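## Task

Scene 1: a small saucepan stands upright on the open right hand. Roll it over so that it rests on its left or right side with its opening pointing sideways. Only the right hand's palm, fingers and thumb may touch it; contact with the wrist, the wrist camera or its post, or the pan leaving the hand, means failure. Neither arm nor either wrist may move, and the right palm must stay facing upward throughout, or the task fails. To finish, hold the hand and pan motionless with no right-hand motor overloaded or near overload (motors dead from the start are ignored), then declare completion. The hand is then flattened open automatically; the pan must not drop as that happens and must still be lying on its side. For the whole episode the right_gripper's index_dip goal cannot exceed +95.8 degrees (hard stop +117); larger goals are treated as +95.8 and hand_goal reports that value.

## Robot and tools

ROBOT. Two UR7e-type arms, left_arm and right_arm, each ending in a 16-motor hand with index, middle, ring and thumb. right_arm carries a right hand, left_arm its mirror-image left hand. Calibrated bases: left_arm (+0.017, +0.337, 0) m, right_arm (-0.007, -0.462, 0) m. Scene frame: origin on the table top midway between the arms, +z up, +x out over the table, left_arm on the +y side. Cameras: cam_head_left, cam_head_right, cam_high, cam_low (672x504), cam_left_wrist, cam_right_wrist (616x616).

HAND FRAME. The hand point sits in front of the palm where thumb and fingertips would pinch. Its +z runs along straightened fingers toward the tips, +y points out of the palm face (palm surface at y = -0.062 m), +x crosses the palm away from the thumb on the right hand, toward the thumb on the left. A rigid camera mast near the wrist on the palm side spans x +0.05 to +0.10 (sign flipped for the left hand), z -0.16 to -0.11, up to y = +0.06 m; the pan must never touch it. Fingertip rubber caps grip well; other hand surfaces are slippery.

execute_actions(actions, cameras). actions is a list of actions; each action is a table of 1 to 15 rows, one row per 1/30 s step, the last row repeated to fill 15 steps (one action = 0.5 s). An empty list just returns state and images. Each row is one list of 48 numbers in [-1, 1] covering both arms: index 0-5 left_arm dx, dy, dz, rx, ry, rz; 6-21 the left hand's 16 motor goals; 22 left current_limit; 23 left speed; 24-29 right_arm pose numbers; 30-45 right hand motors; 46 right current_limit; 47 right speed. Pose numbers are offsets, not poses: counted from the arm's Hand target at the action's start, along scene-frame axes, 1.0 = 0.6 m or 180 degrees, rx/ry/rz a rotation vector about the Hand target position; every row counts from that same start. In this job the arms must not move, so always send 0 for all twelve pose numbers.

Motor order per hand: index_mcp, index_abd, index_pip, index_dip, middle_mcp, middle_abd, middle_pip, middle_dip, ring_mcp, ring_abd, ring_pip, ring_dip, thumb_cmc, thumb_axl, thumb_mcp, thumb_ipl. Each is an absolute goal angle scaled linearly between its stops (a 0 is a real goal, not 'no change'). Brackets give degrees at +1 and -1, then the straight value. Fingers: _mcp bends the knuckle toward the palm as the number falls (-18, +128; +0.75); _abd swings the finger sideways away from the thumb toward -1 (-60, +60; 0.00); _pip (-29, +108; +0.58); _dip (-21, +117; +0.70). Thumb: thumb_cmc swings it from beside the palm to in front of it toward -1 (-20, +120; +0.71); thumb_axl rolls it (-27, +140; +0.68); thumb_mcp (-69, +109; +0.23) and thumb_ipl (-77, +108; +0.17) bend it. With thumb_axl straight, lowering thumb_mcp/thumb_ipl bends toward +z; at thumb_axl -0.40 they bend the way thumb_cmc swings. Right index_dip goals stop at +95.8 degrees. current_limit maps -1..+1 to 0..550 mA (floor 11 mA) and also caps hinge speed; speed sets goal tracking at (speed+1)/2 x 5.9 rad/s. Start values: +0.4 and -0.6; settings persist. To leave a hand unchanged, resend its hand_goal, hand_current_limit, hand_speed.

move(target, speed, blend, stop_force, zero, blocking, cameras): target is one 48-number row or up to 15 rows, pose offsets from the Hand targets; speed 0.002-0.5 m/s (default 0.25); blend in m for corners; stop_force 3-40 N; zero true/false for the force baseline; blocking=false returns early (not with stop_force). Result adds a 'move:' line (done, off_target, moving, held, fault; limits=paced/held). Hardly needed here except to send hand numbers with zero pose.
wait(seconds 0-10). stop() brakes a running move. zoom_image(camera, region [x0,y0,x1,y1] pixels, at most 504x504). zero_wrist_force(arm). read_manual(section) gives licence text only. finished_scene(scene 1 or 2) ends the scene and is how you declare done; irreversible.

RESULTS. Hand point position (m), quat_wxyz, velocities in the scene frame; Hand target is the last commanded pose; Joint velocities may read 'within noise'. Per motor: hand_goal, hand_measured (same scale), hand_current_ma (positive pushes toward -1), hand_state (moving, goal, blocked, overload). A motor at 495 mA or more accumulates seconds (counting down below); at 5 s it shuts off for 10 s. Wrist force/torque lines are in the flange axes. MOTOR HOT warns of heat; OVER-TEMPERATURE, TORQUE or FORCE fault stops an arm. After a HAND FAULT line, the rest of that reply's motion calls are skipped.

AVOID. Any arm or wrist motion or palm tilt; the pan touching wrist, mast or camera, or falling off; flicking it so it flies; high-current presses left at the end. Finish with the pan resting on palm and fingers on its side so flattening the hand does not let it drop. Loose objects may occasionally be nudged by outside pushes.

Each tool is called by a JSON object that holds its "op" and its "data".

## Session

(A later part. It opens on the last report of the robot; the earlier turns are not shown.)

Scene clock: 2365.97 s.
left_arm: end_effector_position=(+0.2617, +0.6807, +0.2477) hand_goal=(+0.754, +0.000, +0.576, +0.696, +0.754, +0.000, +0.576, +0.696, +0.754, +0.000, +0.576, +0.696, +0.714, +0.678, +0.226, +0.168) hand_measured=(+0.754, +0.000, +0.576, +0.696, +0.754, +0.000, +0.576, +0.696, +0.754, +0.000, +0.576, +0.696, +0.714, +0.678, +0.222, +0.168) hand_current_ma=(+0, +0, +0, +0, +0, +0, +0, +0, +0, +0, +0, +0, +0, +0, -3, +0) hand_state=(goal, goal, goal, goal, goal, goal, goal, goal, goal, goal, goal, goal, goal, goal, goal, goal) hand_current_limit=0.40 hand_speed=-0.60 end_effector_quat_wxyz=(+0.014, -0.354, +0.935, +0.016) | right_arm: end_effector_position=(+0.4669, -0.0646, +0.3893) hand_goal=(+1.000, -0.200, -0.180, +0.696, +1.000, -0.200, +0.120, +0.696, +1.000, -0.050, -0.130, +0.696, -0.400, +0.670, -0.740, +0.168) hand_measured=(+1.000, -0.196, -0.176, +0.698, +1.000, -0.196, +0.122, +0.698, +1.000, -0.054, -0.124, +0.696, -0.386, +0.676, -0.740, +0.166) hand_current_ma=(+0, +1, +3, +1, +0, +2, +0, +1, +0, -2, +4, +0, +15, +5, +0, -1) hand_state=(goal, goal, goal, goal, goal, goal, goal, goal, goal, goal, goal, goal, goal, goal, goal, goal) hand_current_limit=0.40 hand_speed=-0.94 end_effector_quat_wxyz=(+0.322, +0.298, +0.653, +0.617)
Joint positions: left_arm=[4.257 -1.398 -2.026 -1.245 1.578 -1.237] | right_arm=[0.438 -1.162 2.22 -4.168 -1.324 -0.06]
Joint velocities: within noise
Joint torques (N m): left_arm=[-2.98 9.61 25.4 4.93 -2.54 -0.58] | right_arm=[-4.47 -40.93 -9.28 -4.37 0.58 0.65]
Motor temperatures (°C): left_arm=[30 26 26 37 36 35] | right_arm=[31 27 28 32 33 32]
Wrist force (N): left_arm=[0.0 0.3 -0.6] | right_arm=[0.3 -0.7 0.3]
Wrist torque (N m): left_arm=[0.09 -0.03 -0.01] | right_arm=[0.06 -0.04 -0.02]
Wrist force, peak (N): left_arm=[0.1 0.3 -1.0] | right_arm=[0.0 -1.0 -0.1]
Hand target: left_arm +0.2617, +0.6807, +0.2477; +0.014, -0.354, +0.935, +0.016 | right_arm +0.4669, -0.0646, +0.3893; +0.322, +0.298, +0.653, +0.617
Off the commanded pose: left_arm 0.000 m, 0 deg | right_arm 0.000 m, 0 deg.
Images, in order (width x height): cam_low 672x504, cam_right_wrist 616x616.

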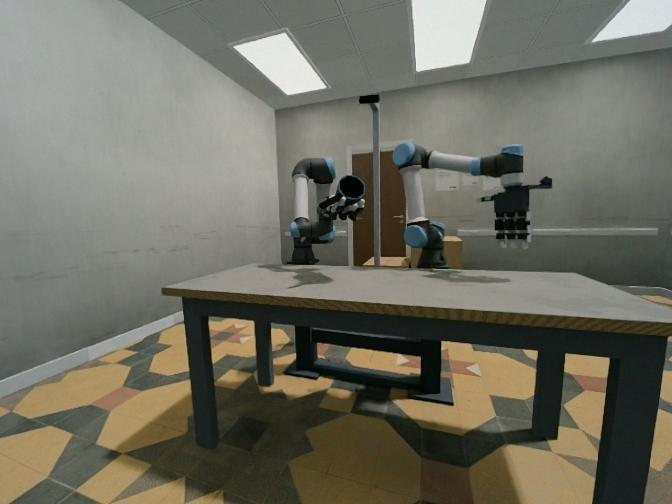

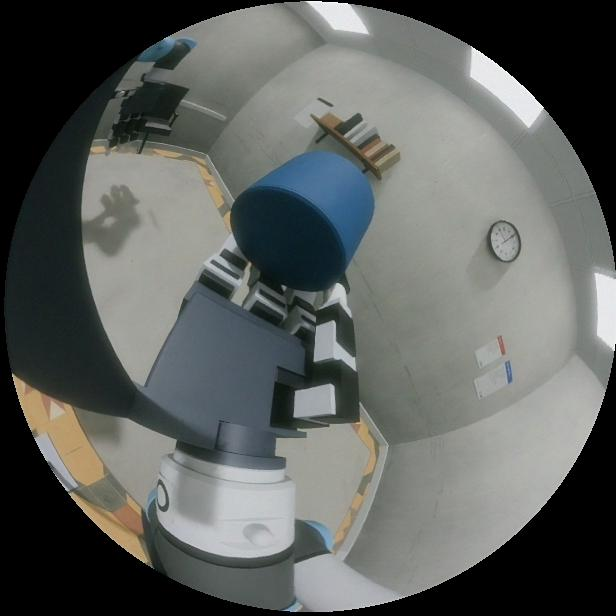

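{"op": "execute_actions", "data": {"actions": [[[0,0,0,0,0,0,0.754,0,0.576,0.696,0.754,0,0.576,0.696,0.754,0,0.576,0.696,0.714,0.678,0.226,0.168,0.4,-0.6,0,0,0,0,0,0,1.0,-0.2,-0.18,0.696,1.0,-0.2,0.12,0.696,1.0,-0.05,-0.13,0.696,-0.45,0.67,-0.74,0.168,0.4,-0.96]],[[0,0,0,0,0,0,0.754,0,0.576,0.696,0.754,0,0.576,0.696,0.754,0,0.576,0.696,0.714,0.678,0.226,0.168,0.4,-0.6,0,0,0,0,0,0,1.0,-0.2,-0.18,0.696,1.0,-0.2,0.12,0.696,1.0,-0.05,-0.13,0.696,-0.50,0.67,-0.74,0.168,0.4,-0.96]],[[0,0,0,0,0,0,0.754,0,0.576,0.696,0.754,0,0.576,0.696,0.754,0,0.576,0.696,0.714,0.678,0.226,0.168,0.4,-0.6,0,0,0,0,0,0,1.0,-0.2,-0.18,0.696,1.0,-0.2,0.12,0.696,1.0,-0.05,-0.13,0.696,-0.50,0.67,-0.74,0.168,0.4,-0.96]]], "cameras": ["cam_low", "cam_right_wrist"]}}

{"op": "zoom_image", "data": {"camera": "cam_right_wrist", "region": [190, 140, 410, 360]}}

{"op": "zoom_image", "data": {"camera": "cam_low", "region": [305, 160, 375, 230]}}

Scene clock: 2379.33 s.
left_arm: end_effector_position=(+0.2617, +0.6807, +0.2477) hand_goal=(+0.754, +0.000, +0.576, +0.696, +0.754, +0.000, +0.576, +0.696, +0.754, +0.000, +0.576, +0.696, +0.714, +0.678, +0.226, +0.168) hand_measured=(+0.754, +0.000, +0.576, +0.696, +0.754, +0.000, +0.576, +0.696, +0.754, +0.000, +0.576, +0.696, +0.714, +0.678, +0.222, +0.168) hand_current_ma=(+0, +0, +0, +0, +0, +0, +0, +0, +0, +0, +0, +0, +0, +0, -3, +0) hand_state=(goal, goal, goal, goal, goal, goal, goal, goal, goal, goal, goal, goal, goal, goal, goal, goal) hand_current_limit=0.40 hand_speed=-0.60 end_effector_quat_wxyz=(+0.014, -0.354, +0.935, +0.016) | right_arm: end_effector_position=(+0.4669, -0.0646, +0.3893) hand_goal=(+1.000, -0.200, -0.180, +0.696, +1.000, -0.200, +0.120, +0.696, +1.000, -0.050, -0.130, +0.696, -0.500, +0.670, -0.740, +0.168) hand_measured=(+1.000, -0.198, -0.176, +0.698, +1.000, -0.196, +0.122, +0.698, +1.000, -0.058, -0.118, +0.698, -0.484, +0.680, -0.744, +0.166) hand_current_ma=(+0, +1, +3, +1, +0, +2, +0, +1, +0, -4, +9, +1, +18, +10, -3, -1) hand_state=(goal, goal, goal, goal, goal, goal, goal, goal, goal, goal, goal, goal, goal, goal, goal, goal) hand_current_limit=0.40 hand_speed=-0.96 end_effector_quat_wxyz=(+0.322, +0.298, +0.653, +0.617)
Joint positions: left_arm=[4.257 -1.398 -2.026 -1.245 1.578 -1.237] | right_arm=[0.438 -1.162 2.22 -4.168 -1.324 -0.06]
Joint velocities: within noise
Joint torques (N m): left_arm=[-2.86 9.55 25.53 4.79 -2.73 -0.55] | right_arm=[-3.87 -39.78 -7.4 -4.45 0.52 0.64]
Motor temperatures (°C): left_arm=[30 26 26 37 36 35] | right_arm=[31 27 28 32 33 32]
Wrist force (N): left_arm=[0.0 0.2 -0.6] | right_arm=[-0.1 -0.3 0.1]
Wrist torque (N m): left_arm=[0.08 -0.03 -0.01] | right_arm=[0.10 0.01 -0.06]
Wrist force, peak (N): left_arm=[-0.2 0.1 -0.9] | right_arm=[0.1 -1.0 -0.1]
Hand target: left_arm +0.2617, +0.6807, +0.2477; +0.014, -0.354, +0.935, +0.016 | right_arm +0.4669, -0.0646, +0.3893; +0.322, +0.298, +0.653, +0.617
Off the commanded pose: left_arm 0.000 m, 0 deg | right_arm 0.000 m, 0 deg.
Images, in order (width x height): cam_low 672x504, cam_right_wrist 616x616.

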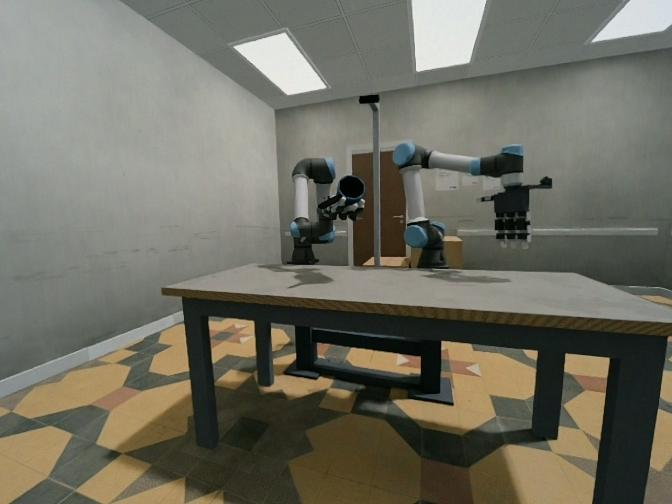

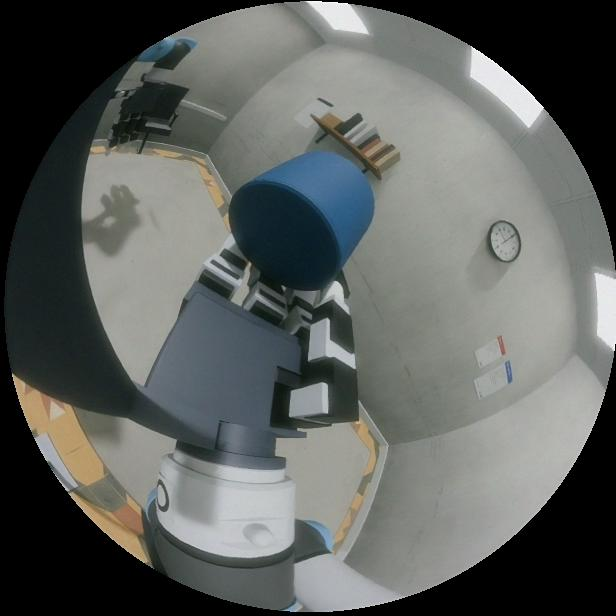

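Scaled by 2.291 from the camera's 616x616 image, which has a finer 880x880 frame.

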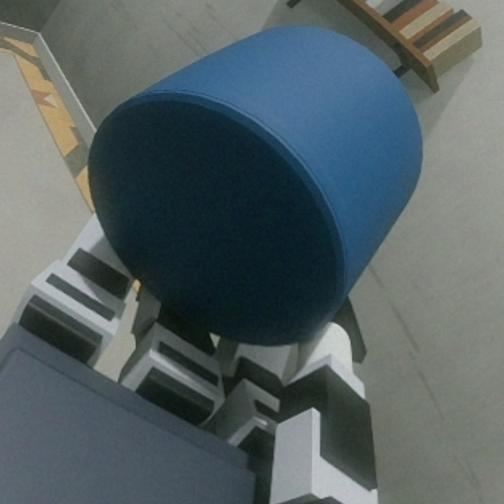

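Scaled by 7.200 from the camera's 672x504 image, which has a finer 960x720 frame.

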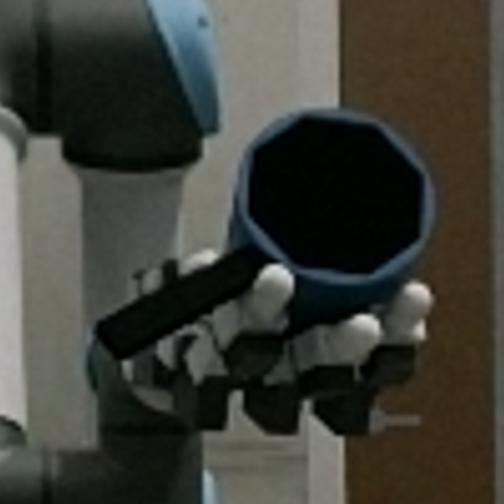

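{"op": "execute_actions", "data": {"actions": [[[0,0,0,0,0,0,0.754,0,0.576,0.696,0.754,0,0.576,0.696,0.754,0,0.576,0.696,0.714,0.678,0.226,0.168,0.4,-0.6,0,0,0,0,0,0,1.0,-0.25,-0.18,0.696,1.0,-0.25,0.12,0.696,1.0,-0.05,-0.10,0.696,-0.55,0.67,-0.74,0.168,0.4,-0.96]],[[0,0,0,0,0,0,0.754,0,0.576,0.696,0.754,0,0.576,0.696,0.754,0,0.576,0.696,0.714,0.678,0.226,0.168,0.4,-0.6,0,0,0,0,0,0,1.0,-0.30,-0.18,0.696,1.0,-0.28,0.12,0.696,1.0,-0.05,-0.08,0.696,-0.60,0.67,-0.74,0.168,0.4,-0.96]],[[0,0,0,0,0,0,0.754,0,0.576,0.696,0.754,0,0.576,0.696,0.754,0,0.576,0.696,0.714,0.678,0.226,0.168,0.4,-0.6,0,0,0,0,0,0,1.0,-0.30,-0.18,0.696,1.0,-0.28,0.12,0.696,1.0,-0.05,-0.08,0.696,-0.60,0.67,-0.74,0.168,0.4,-0.96]]], "cameras": ["cam_low", "cam_right_wrist", "cam_high"]}}

{"op": "zoom_image", "data": {"camera": "cam_right_wrist", "region": [190, 140, 410, 360]}}

{"op": "zoom_image", "data": {"camera": "cam_low", "region": [305, 160, 375, 230]}}

{"op": "zoom_image", "data": {"camera": "cam_high", "region": [210, 130, 340, 270]}}

Scene clock: 2395.33 s.
left_arm: end_effector_position=(+0.2617, +0.6807, +0.2477) hand_goal=(+0.754, +0.000, +0.576, +0.696, +0.754, +0.000, +0.576, +0.696, +0.754, +0.000, +0.576, +0.696, +0.714, +0.678, +0.226, +0.168) hand_measured=(+0.754, +0.000, +0.576, +0.696, +0.754, +0.000, +0.576, +0.696, +0.754, +0.000, +0.576, +0.696, +0.714, +0.678, +0.222, +0.168) hand_current_ma=(+0, +0, +0, +0, +0, +0, +0, +0, +0, +0, +0, +0, +0, +0, -3, +0) hand_state=(goal, goal, goal, goal, goal, goal, goal, goal, goal, goal, goal, goal, goal, goal, goal, goal) hand_current_limit=0.40 hand_speed=-0.60 end_effector_quat_wxyz=(+0.014, -0.354, +0.935, +0.016) | right_arm: end_effector_position=(+0.4669, -0.0646, +0.3893) hand_goal=(+1.000, -0.300, -0.180, +0.696, +1.000, -0.280, +0.120, +0.696, +1.000, -0.050, -0.080, +0.696, -0.600, +0.670, -0.740, +0.168) hand_measured=(+1.000, -0.290, -0.174, +0.698, +1.000, -0.268, +0.122, +0.698, +1.000, -0.056, -0.076, +0.698, -0.594, +0.672, -0.744, +0.166) hand_current_ma=(+0, +7, +3, +1, +0, +9, +0, +1, +0, -3, +2, +1, +3, +1, -3, -1) hand_state=(goal, goal, goal, goal, goal, goal, goal, goal, goal, goal, goal, goal, goal, goal, goal, goal) hand_current_limit=0.40 hand_speed=-0.96 end_effector_quat_wxyz=(+0.322, +0.298, +0.653, +0.617)
Joint positions: left_arm=[4.257 -1.398 -2.026 -1.245 1.578 -1.237] | right_arm=[0.438 -1.162 2.22 -4.168 -1.324 -0.06]
Joint velocities: within noise
Joint torques (N m): left_arm=[-1.83 9.57 25.3 5.05 -2.63 -0.49] | right_arm=[-4.02 -40.34 -8.15 -4.45 0.3 0.8]
Motor temperatures (°C): left_arm=[30 26 26 37 36 35] | right_arm=[31 27 28 32 33 32]
Wrist force (N): left_arm=[0.0 0.4 -0.8] | right_arm=[0.1 -0.6 -0.1]
Wrist torque (N m): left_arm=[0.11 -0.04 0.00] | right_arm=[0.09 -0.01 -0.06]
Wrist force, peak (N): left_arm=[0.0 0.5 -0.8] | right_arm=[-0.1 -0.9 0.0]
Hand target: left_arm +0.2617, +0.6807, +0.2477; +0.014, -0.354, +0.935, +0.016 | right_arm +0.4669, -0.0646, +0.3893; +0.322, +0.298, +0.653, +0.617
Off the commanded pose: left_arm 0.000 m, 0 deg | right_arm 0.000 m, 0 deg.
Images, in order (width x height): cam_high 672x504, cam_low 672x504, cam_right_wrist 616x616.

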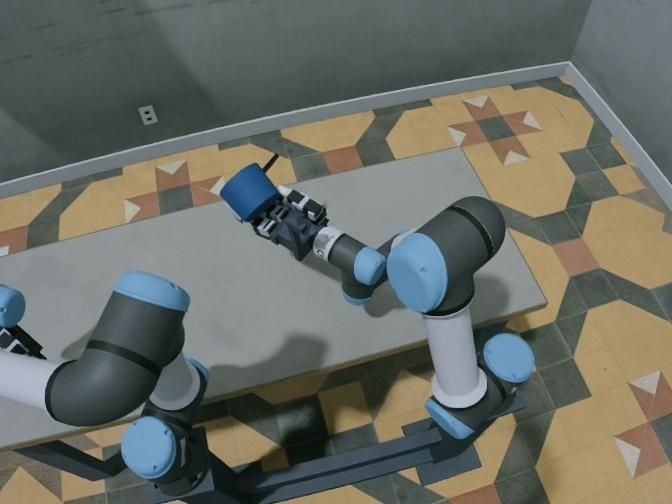

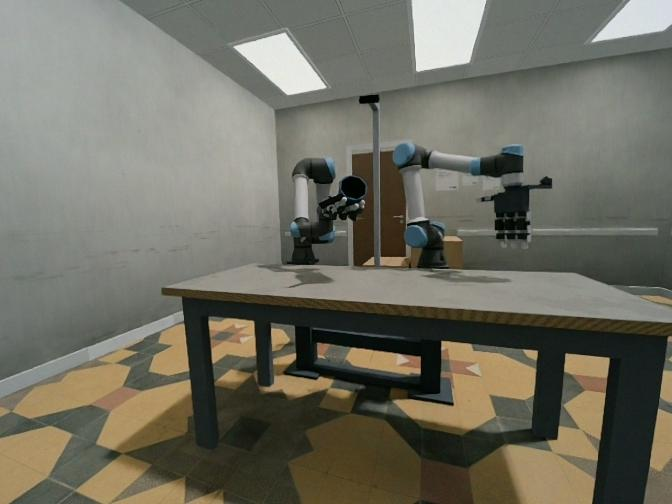

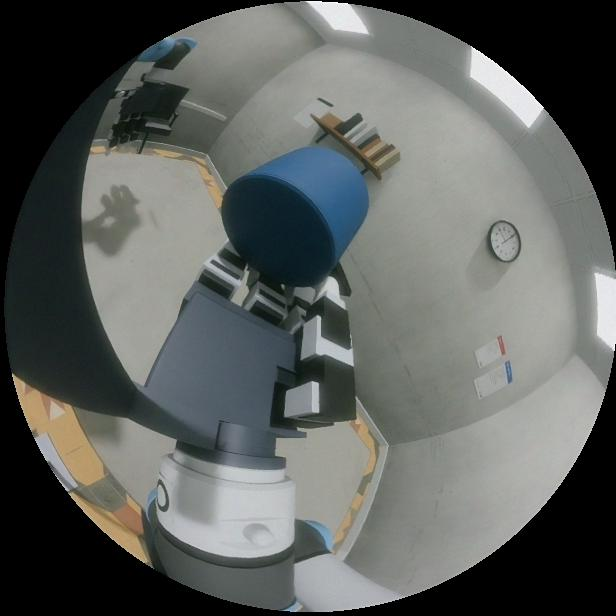

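Scaled by 2.291 from the camera's 616x616 image, which has a finer 880x880 frame.

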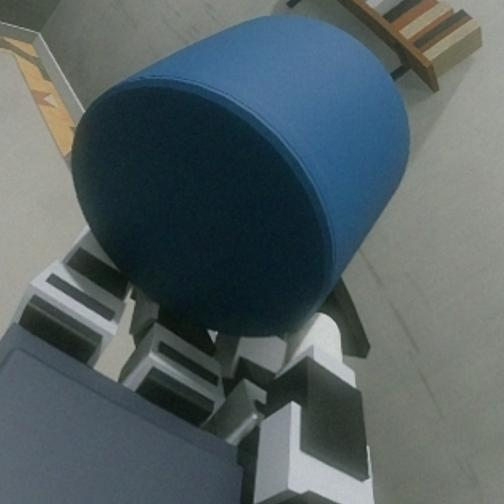

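Scaled by 7.200 from the camera's 672x504 image, which has a finer 960x720 frame.

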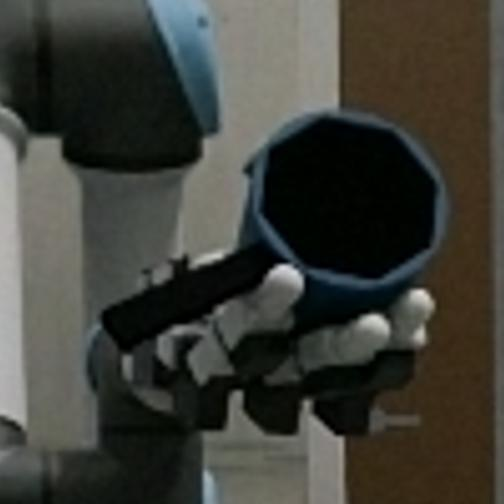

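Scaled by 3.600 from the camera's 672x504 image, which has a finer 960x720 frame.

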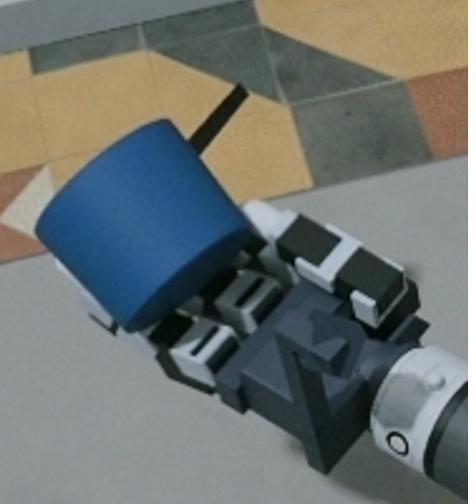

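{"op": "execute_actions", "data": {"actions": [[[0,0,0,0,0,0,0.754,0,0.576,0.696,0.754,0,0.576,0.696,0.754,0,0.576,0.696,0.714,0.678,0.226,0.168,0.4,-0.6,0,0,0,0,0,0,1.0,-0.34,-0.18,0.696,1.0,-0.31,0.12,0.696,1.0,-0.05,-0.05,0.696,-0.65,0.67,-0.74,0.168,0.4,-0.96]],[[0,0,0,0,0,0,0.754,0,0.576,0.696,0.754,0,0.576,0.696,0.754,0,0.576,0.696,0.714,0.678,0.226,0.168,0.4,-0.6,0,0,0,0,0,0,1.0,-0.38,-0.18,0.696,1.0,-0.34,0.12,0.696,1.0,-0.05,-0.02,0.696,-0.70,0.67,-0.74,0.168,0.4,-0.96]],[[0,0,0,0,0,0,0.754,0,0.576,0.696,0.754,0,0.576,0.696,0.754,0,0.576,0.696,0.714,0.678,0.226,0.168,0.4,-0.6,0,0,0,0,0,0,1.0,-0.38,-0.18,0.696,1.0,-0.34,0.12,0.696,1.0,-0.05,-0.02,0.696,-0.70,0.67,-0.74,0.168,0.4,-0.96]]], "cameras": ["cam_low", "cam_right_wrist", "cam_high"]}}

{"op": "zoom_image", "data": {"camera": "cam_right_wrist", "region": [190, 140, 410, 360]}}

{"op": "zoom_image", "data": {"camera": "cam_low", "region": [305, 160, 375, 230]}}

{"op": "zoom_image", "data": {"camera": "cam_high", "region": [210, 130, 340, 270]}}

Scene clock: 2413.90 s.
left_arm: end_effector_position=(+0.2617, +0.6807, +0.2477) hand_goal=(+0.754, +0.000, +0.576, +0.696, +0.754, +0.000, +0.576, +0.696, +0.754, +0.000, +0.576, +0.696, +0.714, +0.678, +0.226, +0.168) hand_measured=(+0.754, +0.000, +0.576, +0.696, +0.754, +0.000, +0.576, +0.696, +0.754, +0.000, +0.576, +0.696, +0.714, +0.678, +0.222, +0.168) hand_current_ma=(+0, +0, +0, +0, +0, +0, +0, +0, +0, +0, +0, +0, +0, +0, -3, +0) hand_state=(goal, goal, goal, goal, goal, goal, goal, goal, goal, goal, goal, goal, goal, goal, goal, goal) hand_current_limit=0.40 hand_speed=-0.60 end_effector_quat_wxyz=(+0.014, -0.354, +0.935, +0.016) | right_arm: end_effector_position=(+0.4669, -0.0646, +0.3893) hand_goal=(+1.000, -0.380, -0.180, +0.696, +1.000, -0.340, +0.120, +0.696, +1.000, -0.050, -0.020, +0.696, -0.700, +0.670, -0.740, +0.168) hand_measured=(+1.000, -0.362, -0.174, +0.698, +1.000, -0.282, +0.124, +0.698, +1.000, -0.070, -0.026, +0.698, -0.698, +0.672, -0.744, +0.166) hand_current_ma=(+0, +16, +4, +1, +0, +91, +3, +1, +0, -18, -4, +1, +1, +0, -3, -1) hand_state=(goal, goal, goal, goal, goal, blocked, goal, goal, goal, goal, goal, goal, goal, goal, goal, goal) hand_current_limit=0.40 hand_speed=-0.96 end_effector_quat_wxyz=(+0.322, +0.298, +0.653, +0.617)
Joint positions: left_arm=[4.257 -1.398 -2.026 -1.245 1.578 -1.237] | right_arm=[0.438 -1.162 2.22 -4.168 -1.324 -0.06]
Joint velocities: within noise
Joint torques (N m): left_arm=[-2.6 9.63 24.67 4.96 -2.63 -0.49] | right_arm=[-3.91 -40.11 -8.67 -4.55 0.23 0.71]
Motor temperatures (°C): left_arm=[30 26 26 37 36 35] | right_arm=[31 27 28 32 33 32]
Wrist force (N): left_arm=[0.2 0.4 -0.7] | right_arm=[-0.2 -0.6 0.2]
Wrist torque (N m): left_arm=[0.11 -0.06 0.01] | right_arm=[0.07 0.03 -0.10]
Wrist force, peak (N): left_arm=[0.1 0.3 -0.9] | right_arm=[-0.3 -0.9 0.2]
Hand target: left_arm +0.2617, +0.6807, +0.2477; +0.014, -0.354, +0.935, +0.016 | right_arm +0.4669, -0.0646, +0.3893; +0.322, +0.298, +0.653, +0.617
Off the commanded pose: left_arm 0.000 m, 0 deg | right_arm 0.000 m, 0 deg.
Images, in order (width x height): cam_high 672x504, cam_low 672x504, cam_right_wrist 616x616.

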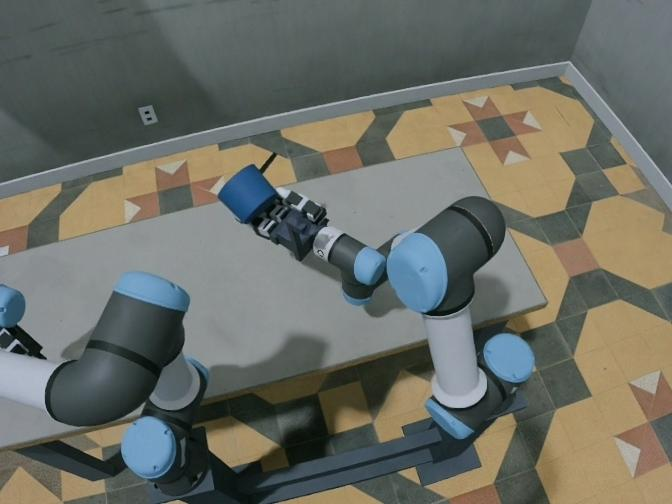

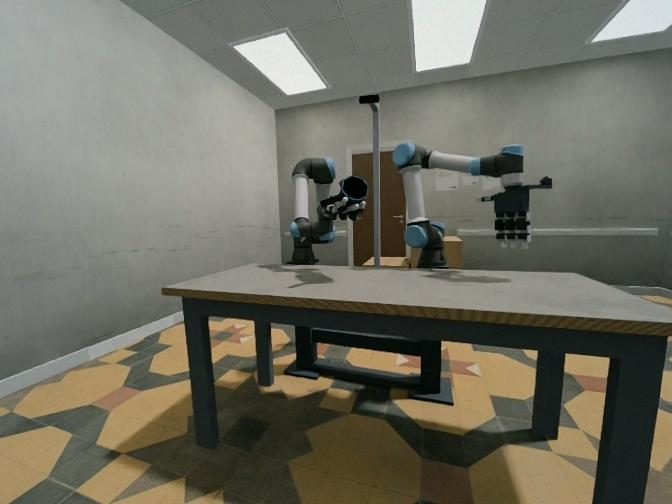

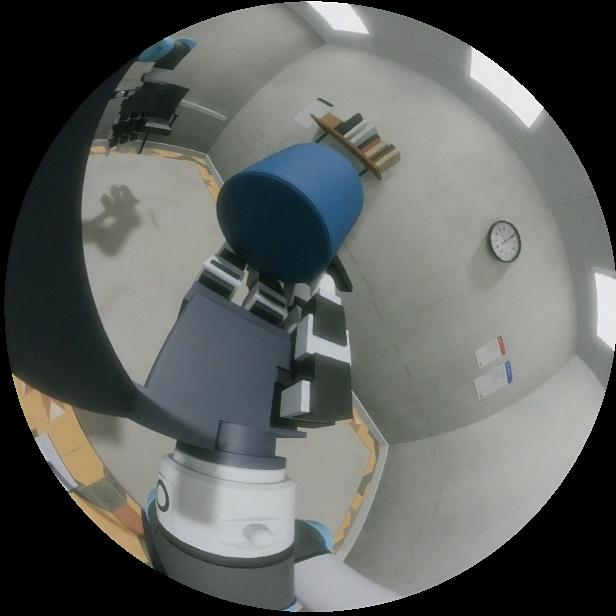

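Scaled by 2.291 from the camera's 616x616 image, which has a finer 880x880 frame.

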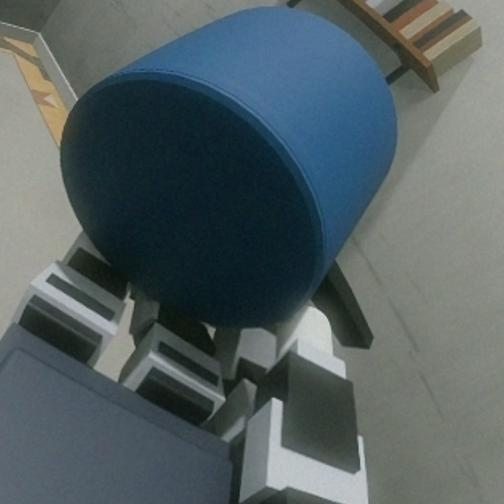

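Scaled by 7.200 from the camera's 672x504 image, which has a finer 960x720 frame.

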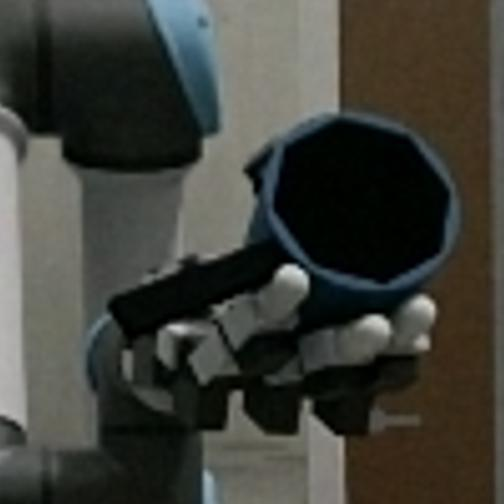

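Scaled by 3.600 from the camera's 672x504 image, which has a finer 960x720 frame.

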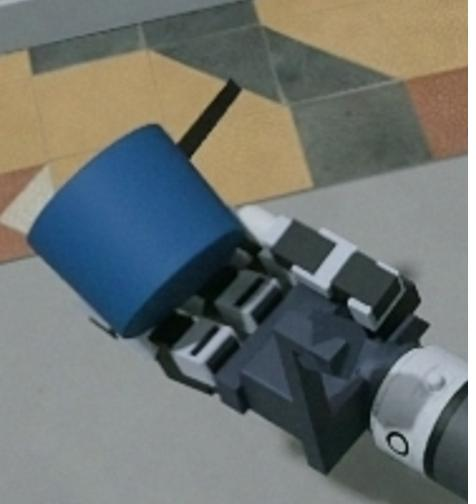

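{"op": "execute_actions", "data": {"actions": [[[0,0,0,0,0,0,0.754,0,0.576,0.696,0.754,0,0.576,0.696,0.754,0,0.576,0.696,0.714,0.678,0.226,0.168,0.4,-0.6,0,0,0,0,0,0,1.0,-0.38,-0.15,0.696,1.0,-0.24,0.16,0.696,1.0,-0.05,0.02,0.696,-0.72,0.67,-0.74,0.168,0.4,-0.96]],[[0,0,0,0,0,0,0.754,0,0.576,0.696,0.754,0,0.576,0.696,0.754,0,0.576,0.696,0.714,0.678,0.226,0.168,0.4,-0.6,0,0,0,0,0,0,1.0,-0.38,-0.12,0.696,1.0,-0.24,0.18,0.696,1.0,-0.05,0.05,0.696,-0.74,0.67,-0.74,0.168,0.4,-0.96]],[[0,0,0,0,0,0,0.754,0,0.576,0.696,0.754,0,0.576,0.696,0.754,0,0.576,0.696,0.714,0.678,0.226,0.168,0.4,-0.6,0,0,0,0,0,0,1.0,-0.38,-0.12,0.696,1.0,-0.24,0.18,0.696,1.0,-0.05,0.05,0.696,-0.74,0.67,-0.74,0.168,0.4,-0.96]]], "cameras": ["cam_low", "cam_right_wrist", "cam_high"]}}

{"op": "zoom_image", "data": {"camera": "cam_right_wrist", "region": [190, 140, 410, 360]}}

{"op": "zoom_image", "data": {"camera": "cam_low", "region": [305, 160, 375, 230]}}

{"op": "zoom_image", "data": {"camera": "cam_high", "region": [210, 130, 340, 270]}}

Scene clock: 2449.13 s.
left_arm: end_effector_position=(+0.2617, +0.6807, +0.2477) hand_goal=(+0.754, +0.000, +0.576, +0.696, +0.754, +0.000, +0.576, +0.696, +0.754, +0.000, +0.576, +0.696, +0.714, +0.678, +0.226, +0.168) hand_measured=(+0.754, +0.000, +0.576, +0.696, +0.754, +0.000, +0.576, +0.696, +0.754, +0.000, +0.576, +0.696, +0.714, +0.678, +0.222, +0.168) hand_current_ma=(+0, +0, +0, +0, +0, +0, +0, +0, +0, +0, +0, +0, +0, +0, -3, +0) hand_state=(goal, goal, goal, goal, goal, goal, goal, goal, goal, goal, goal, goal, goal, goal, goal, goal) hand_current_limit=0.40 hand_speed=-0.60 end_effector_quat_wxyz=(+0.014, -0.354, +0.935, +0.016) | right_arm: end_effector_position=(+0.4669, -0.0646, +0.3893) hand_goal=(+1.000, -0.380, -0.120, +0.696, +1.000, -0.240, +0.180, +0.696, +1.000, -0.050, +0.050, +0.696, -0.740, +0.670, -0.740, +0.168) hand_measured=(+1.000, -0.364, -0.114, +0.698, +1.000, -0.244, +0.180, +0.698, +1.000, -0.060, +0.054, +0.698, -0.738, +0.670, -0.744, +0.166) hand_current_ma=(+0, +14, +3, +1, +0, -1, +0, +1, +0, -7, +1, +1, +1, +0, -3, -1) hand_state=(goal, goal, goal, goal, goal, goal, goal, goal, goal, goal, goal, goal, goal, goal, goal, goal) hand_current_limit=0.40 hand_speed=-0.96 end_effector_quat_wxyz=(+0.322, +0.298, +0.653, +0.617)
Joint positions: left_arm=[4.257 -1.398 -2.026 -1.245 1.578 -1.237] | right_arm=[0.438 -1.162 2.22 -4.168 -1.324 -0.06]
Joint velocities: within noise
Joint torques (N m): left_arm=[-3.11 9.2 25.31 4.98 -2.71 -0.31] | right_arm=[-3.47 -38.35 -7.93 -4.46 -0.22 0.46]
Motor temperatures (°C): left_arm=[30 26 26 37 36 35] | right_arm=[31 27 28 32 33 32]
Wrist force (N): left_arm=[-0.1 0.4 -0.3] | right_arm=[0.1 -0.4 0.0]
Wrist torque (N m): left_arm=[0.08 -0.02 -0.01] | right_arm=[0.12 0.00 -0.08]
Wrist force, peak (N): left_arm=[0.3 0.5 -0.8] | right_arm=[0.5 -0.9 0.0]
Hand target: left_arm +0.2617, +0.6807, +0.2477; +0.014, -0.354, +0.935, +0.016 | right_arm +0.4669, -0.0646, +0.3893; +0.322, +0.298, +0.653, +0.617
Off the commanded pose: left_arm 0.000 m, 0 deg | right_arm 0.000 m, 0 deg.
Images, in order (width x height): cam_high 672x504, cam_low 672x504, cam_right_wrist 616x616.

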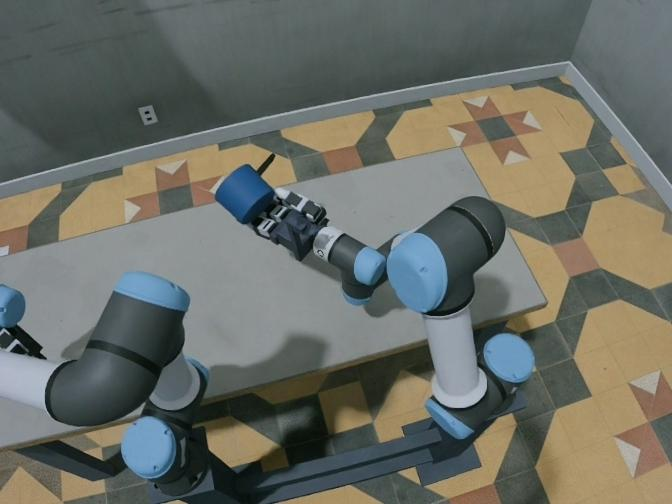

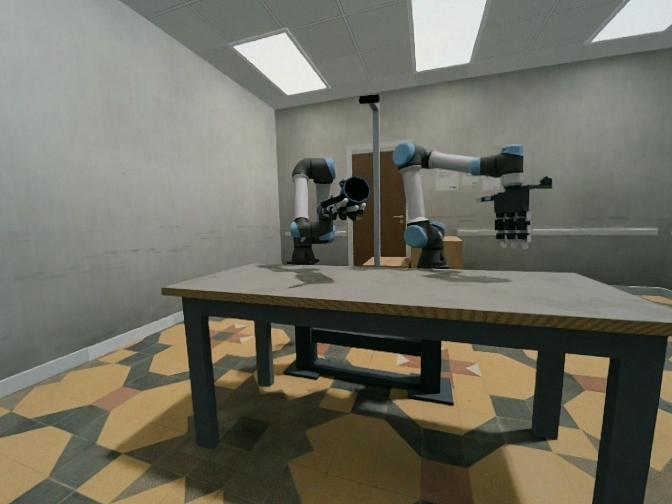

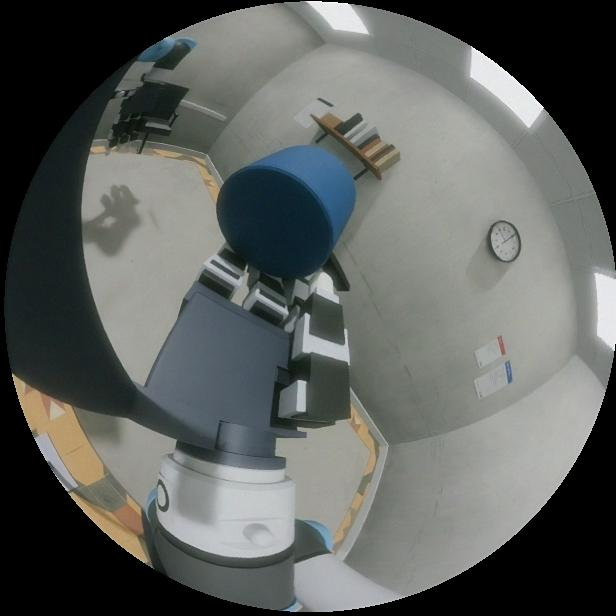

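Scaled by 2.291 from the camera's 616x616 image, which has a finer 880x880 frame.

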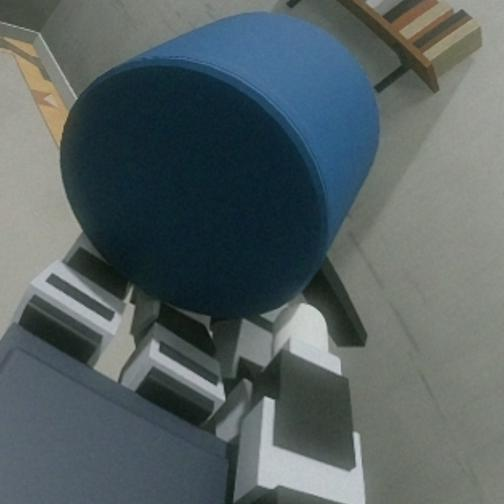

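Scaled by 7.200 from the camera's 672x504 image, which has a finer 960x720 frame.

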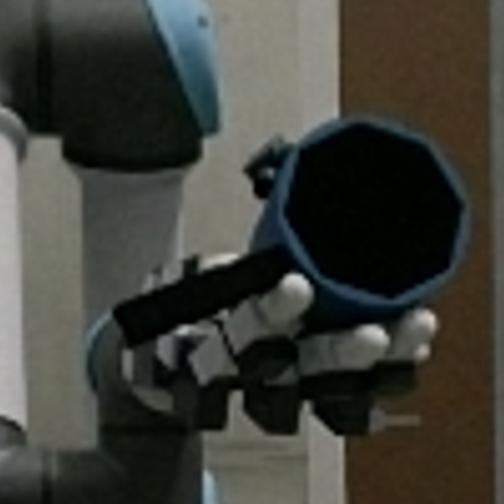

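Scaled by 3.600 from the camera's 672x504 image, which has a finer 960x720 frame.

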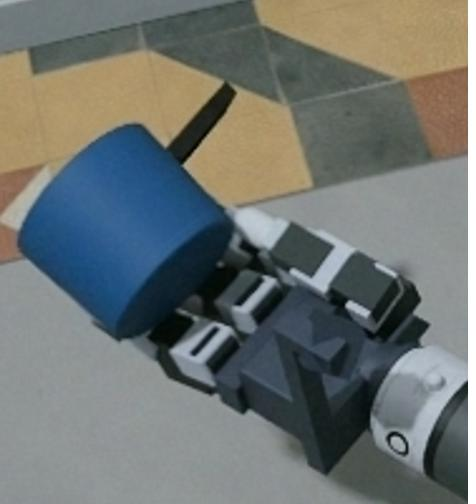

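{"op": "execute_actions", "data": {"actions": [[[0,0,0,0,0,0,0.754,0,0.576,0.696,0.754,0,0.576,0.696,0.754,0,0.576,0.696,0.714,0.678,0.226,0.168,0.4,-0.6,0,0,0,0,0,0,1.0,-0.38,-0.08,0.696,1.0,-0.24,0.22,0.696,1.0,-0.05,0.09,0.696,-0.74,0.67,-0.74,0.168,0.4,-0.96]],[[0,0,0,0,0,0,0.754,0,0.576,0.696,0.754,0,0.576,0.696,0.754,0,0.576,0.696,0.714,0.678,0.226,0.168,0.4,-0.6,0,0,0,0,0,0,1.0,-0.38,-0.05,0.696,1.0,-0.24,0.24,0.696,1.0,-0.05,0.12,0.696,-0.74,0.67,-0.74,0.168,0.4,-0.96]],[[0,0,0,0,0,0,0.754,0,0.576,0.696,0.754,0,0.576,0.696,0.754,0,0.576,0.696,0.714,0.678,0.226,0.168,0.4,-0.6,0,0,0,0,0,0,1.0,-0.38,-0.05,0.696,1.0,-0.24,0.24,0.696,1.0,-0.05,0.12,0.696,-0.74,0.67,-0.74,0.168,0.4,-0.96]]], "cameras": ["cam_low", "cam_high"]}}

{"op": "zoom_image", "data": {"camera": "cam_low", "region": [305, 160, 375, 230]}}

{"op": "zoom_image", "data": {"camera": "cam_high", "region": [210, 130, 340, 270]}}

Scene clock: 2469.43 s.
left_arm: end_effector_position=(+0.2617, +0.6807, +0.2477) hand_goal=(+0.754, +0.000, +0.576, +0.696, +0.754, +0.000, +0.576, +0.696, +0.754, +0.000, +0.576, +0.696, +0.714, +0.678, +0.226, +0.168) hand_measured=(+0.754, +0.000, +0.576, +0.696, +0.754, +0.000, +0.576, +0.696, +0.754, +0.000, +0.576, +0.696, +0.714, +0.678, +0.222, +0.168) hand_current_ma=(+0, +0, +0, +0, +0, +0, +0, +0, +0, +0, +0, +0, +0, +0, -3, +0) hand_state=(goal, goal, goal, goal, goal, goal, goal, goal, goal, goal, goal, goal, goal, goal, goal, goal) hand_current_limit=0.40 hand_speed=-0.60 end_effector_quat_wxyz=(+0.014, -0.354, +0.935, +0.016) | right_arm: end_effector_position=(+0.4669, -0.0646, +0.3893) hand_goal=(+1.000, -0.380, -0.050, +0.696, +1.000, -0.240, +0.240, +0.696, +1.000, -0.050, +0.120, +0.696, -0.740, +0.670, -0.740, +0.168) hand_measured=(+1.000, -0.364, -0.044, +0.698, +1.000, -0.244, +0.240, +0.698, +1.000, -0.060, +0.124, +0.698, -0.738, +0.670, -0.744, +0.166) hand_current_ma=(+0, +14, +3, +1, +0, -1, +0, +1, +0, -6, +3, +1, +1, +0, -3, -1) hand_state=(goal, goal, goal, goal, goal, goal, goal, goal, goal, goal, goal, goal, goal, goal, goal, goal) hand_current_limit=0.40 hand_speed=-0.96 end_effector_quat_wxyz=(+0.322, +0.298, +0.653, +0.617)
Joint positions: left_arm=[4.257 -1.398 -2.026 -1.245 1.578 -1.237] | right_arm=[0.438 -1.162 2.22 -4.168 -1.324 -0.06]
Joint velocities: within noise
Joint torques (N m): left_arm=[-2.92 9.26 25.43 4.87 -2.66 -0.49] | right_arm=[-4.39 -38.31 -9.63 -4.44 -0.17 0.46]
Motor temperatures (°C): left_arm=[30 26 26 37 36 35] | right_arm=[31 27 28 32 33 32]
Wrist force (N): left_arm=[-0.3 0.2 -0.5] | right_arm=[-0.1 -0.2 -0.1]
Wrist torque (N m): left_arm=[0.06 0.00 -0.02] | right_arm=[0.16 0.03 -0.10]
Wrist force, peak (N): left_arm=[0.0 0.5 -0.9] | right_arm=[-0.2 -0.9 -0.5]
Hand target: left_arm +0.2617, +0.6807, +0.2477; +0.014, -0.354, +0.935, +0.016 | right_arm +0.4669, -0.0646, +0.3893; +0.322, +0.298, +0.653, +0.617
Off the commanded pose: left_arm 0.000 m, 0 deg | right_arm 0.000 m, 0 deg.
Images, in order (width x height): cam_high 672x504, cam_low 672x504.

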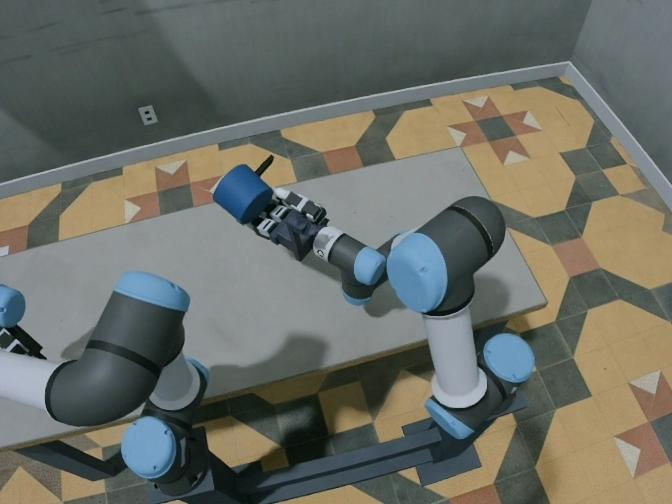

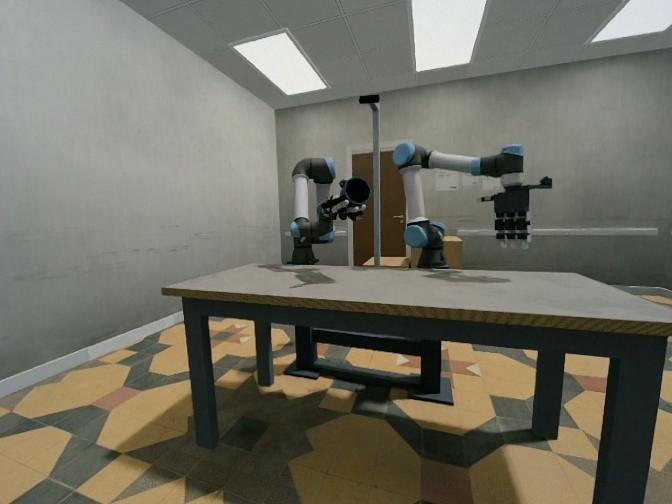

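Scaled by 7.200 from the camera's 672x504 image, which has a finer 960x720 frame.

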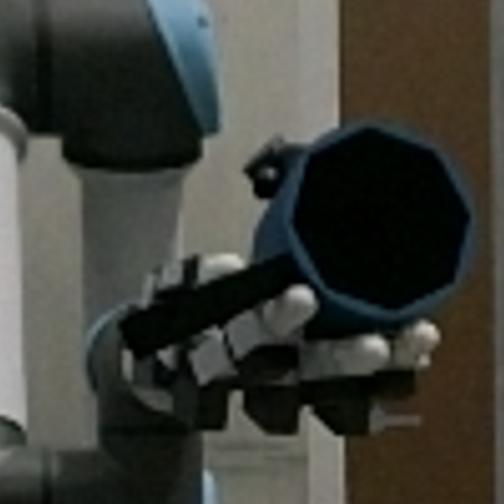

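Scaled by 3.600 from the camera's 672x504 image, which has a finer 960x720 frame.

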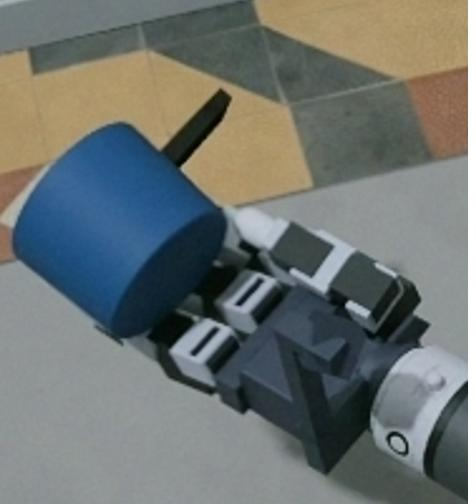

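{"op": "execute_actions", "data": {"actions": [[[0,0,0,0,0,0,0.754,0,0.576,0.696,0.754,0,0.576,0.696,0.754,0,0.576,0.696,0.714,0.678,0.226,0.168,0.4,-0.6,0,0,0,0,0,0,1.0,-0.38,-0.01,0.696,1.0,-0.24,0.26,0.696,1.0,-0.05,0.16,0.696,-0.74,0.67,-0.74,0.168,0.4,-0.96]],[[0,0,0,0,0,0,0.754,0,0.576,0.696,0.754,0,0.576,0.696,0.754,0,0.576,0.696,0.714,0.678,0.226,0.168,0.4,-0.6,0,0,0,0,0,0,1.0,-0.38,0.03,0.696,1.0,-0.24,0.28,0.696,1.0,-0.05,0.20,0.696,-0.74,0.67,-0.74,0.168,0.4,-0.96]],[[0,0,0,0,0,0,0.754,0,0.576,0.696,0.754,0,0.576,0.696,0.754,0,0.576,0.696,0.714,0.678,0.226,0.168,0.4,-0.6,0,0,0,0,0,0,1.0,-0.38,0.03,0.696,1.0,-0.24,0.28,0.696,1.0,-0.05,0.20,0.696,-0.74,0.67,-0.74,0.168,0.4,-0.96]]], "cameras": ["cam_low", "cam_high", "cam_right_wrist"]}}

{"op": "zoom_image", "data": {"camera": "cam_low", "region": [305, 160, 375, 230]}}

{"op": "zoom_image", "data": {"camera": "cam_right_wrist", "region": [190, 140, 410, 360]}}

{"op": "zoom_image", "data": {"camera": "cam_high", "region": [210, 130, 340, 270]}}

Scene clock: 2485.73 s.
left_arm: end_effector_position=(+0.2617, +0.6807, +0.2477) hand_goal=(+0.754, +0.000, +0.576, +0.696, +0.754, +0.000, +0.576, +0.696, +0.754, +0.000, +0.576, +0.696, +0.714, +0.678, +0.226, +0.168) hand_measured=(+0.754, +0.000, +0.576, +0.696, +0.754, +0.000, +0.576, +0.696, +0.754, +0.000, +0.576, +0.696, +0.714, +0.678, +0.222, +0.168) hand_current_ma=(+0, +0, +0, +0, +0, +0, +0, +0, +0, +0, +0, +0, +0, +0, -3, +0) hand_state=(goal, goal, goal, goal, goal, goal, goal, goal, goal, goal, goal, goal, goal, goal, goal, goal) hand_current_limit=0.40 hand_speed=-0.60 end_effector_quat_wxyz=(+0.014, -0.354, +0.935, +0.016) | right_arm: end_effector_position=(+0.4669, -0.0646, +0.3893) hand_goal=(+1.000, -0.380, +0.030, +0.696, +1.000, -0.240, +0.280, +0.696, +1.000, -0.050, +0.200, +0.696, -0.740, +0.670, -0.740, +0.168) hand_measured=(+1.000, -0.364, +0.036, +0.698, +1.000, -0.244, +0.280, +0.698, +1.000, -0.060, +0.206, +0.698, -0.738, +0.670, -0.744, +0.166) hand_current_ma=(+0, +14, +3, +1, +0, -1, +0, +1, +0, -6, +4, +1, +1, +0, -3, -1) hand_state=(goal, goal, goal, goal, goal, goal, goal, goal, goal, goal, goal, goal, goal, goal, goal, goal) hand_current_limit=0.40 hand_speed=-0.96 end_effector_quat_wxyz=(+0.322, +0.298, +0.653, +0.617)
Joint positions: left_arm=[4.257 -1.398 -2.026 -1.245 1.578 -1.237] | right_arm=[0.438 -1.162 2.22 -4.168 -1.324 -0.06]
Joint velocities: within noise
Joint torques (N m): left_arm=[-3.01 9.14 25.82 4.96 -2.59 -0.52] | right_arm=[-2.5 -38.62 -8.88 -4.44 -0.39 0.56]
Motor temperatures (°C): left_arm=[30 26 26 37 36 35] | right_arm=[31 27 28 32 33 32]
Wrist force (N): left_arm=[0.0 0.4 -0.6] | right_arm=[0.2 -0.4 0.0]
Wrist torque (N m): left_arm=[0.11 -0.03 -0.01] | right_arm=[0.15 -0.02 -0.08]
Wrist force, peak (N): left_arm=[0.0 0.3 -0.9] | right_arm=[0.3 -1.0 -0.1]
Hand target: left_arm +0.2617, +0.6807, +0.2477; +0.014, -0.354, +0.935, +0.016 | right_arm +0.4669, -0.0646, +0.3893; +0.322, +0.298, +0.653, +0.617
Off the commanded pose: left_arm 0.000 m, 0 deg | right_arm 0.000 m, 0 deg.
Images, in order (width x height): cam_high 672x504, cam_low 672x504, cam_right_wrist 616x616.

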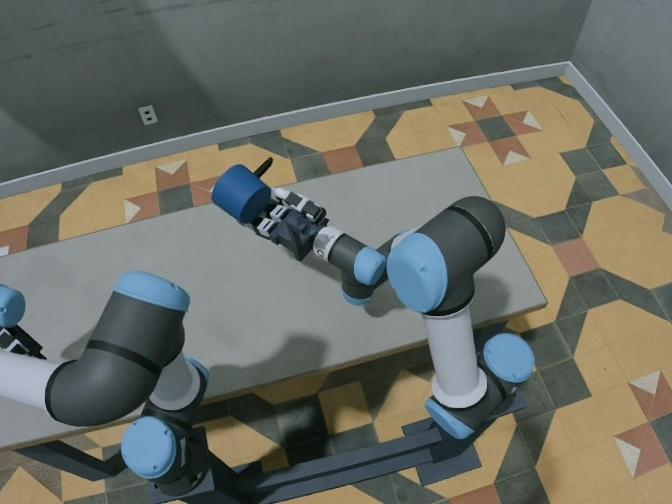

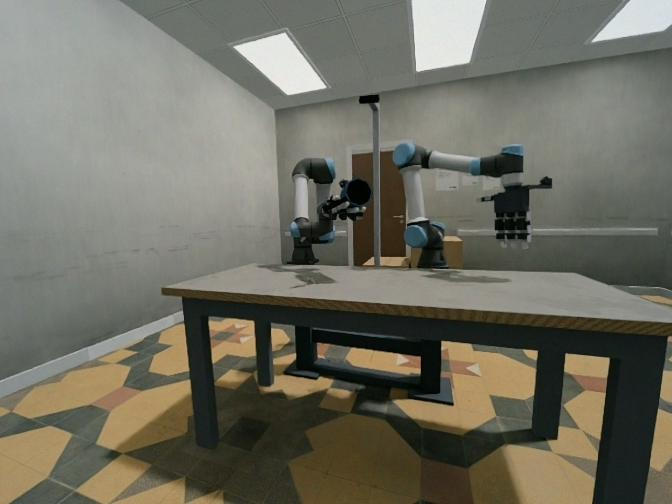

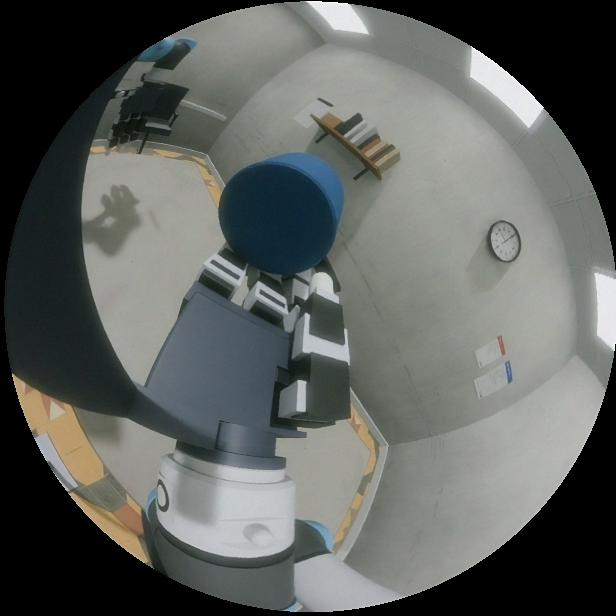

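Scaled by 7.200 from the camera's 672x504 image, which has a finer 960x720 frame.

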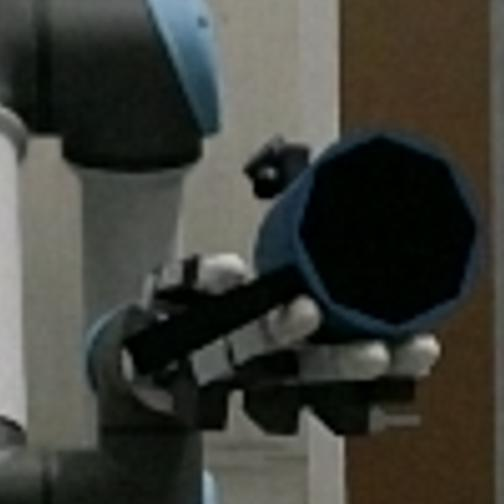

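Scaled by 2.291 from the camera's 616x616 image, which has a finer 880x880 frame.

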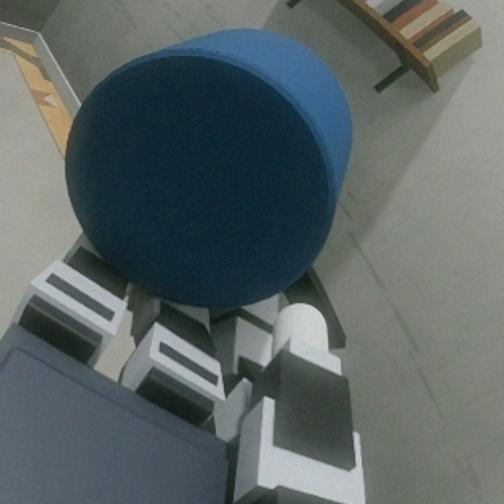

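Scaled by 3.600 from the camera's 672x504 image, which has a finer 960x720 frame.

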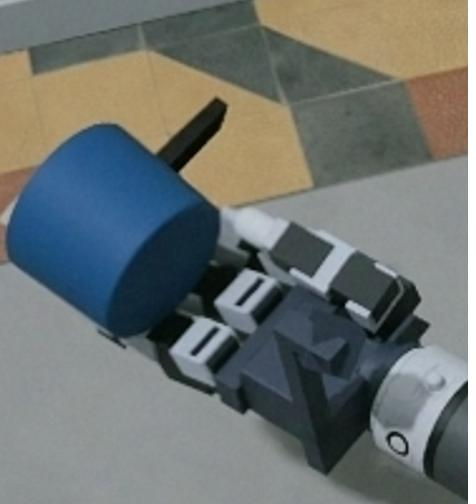

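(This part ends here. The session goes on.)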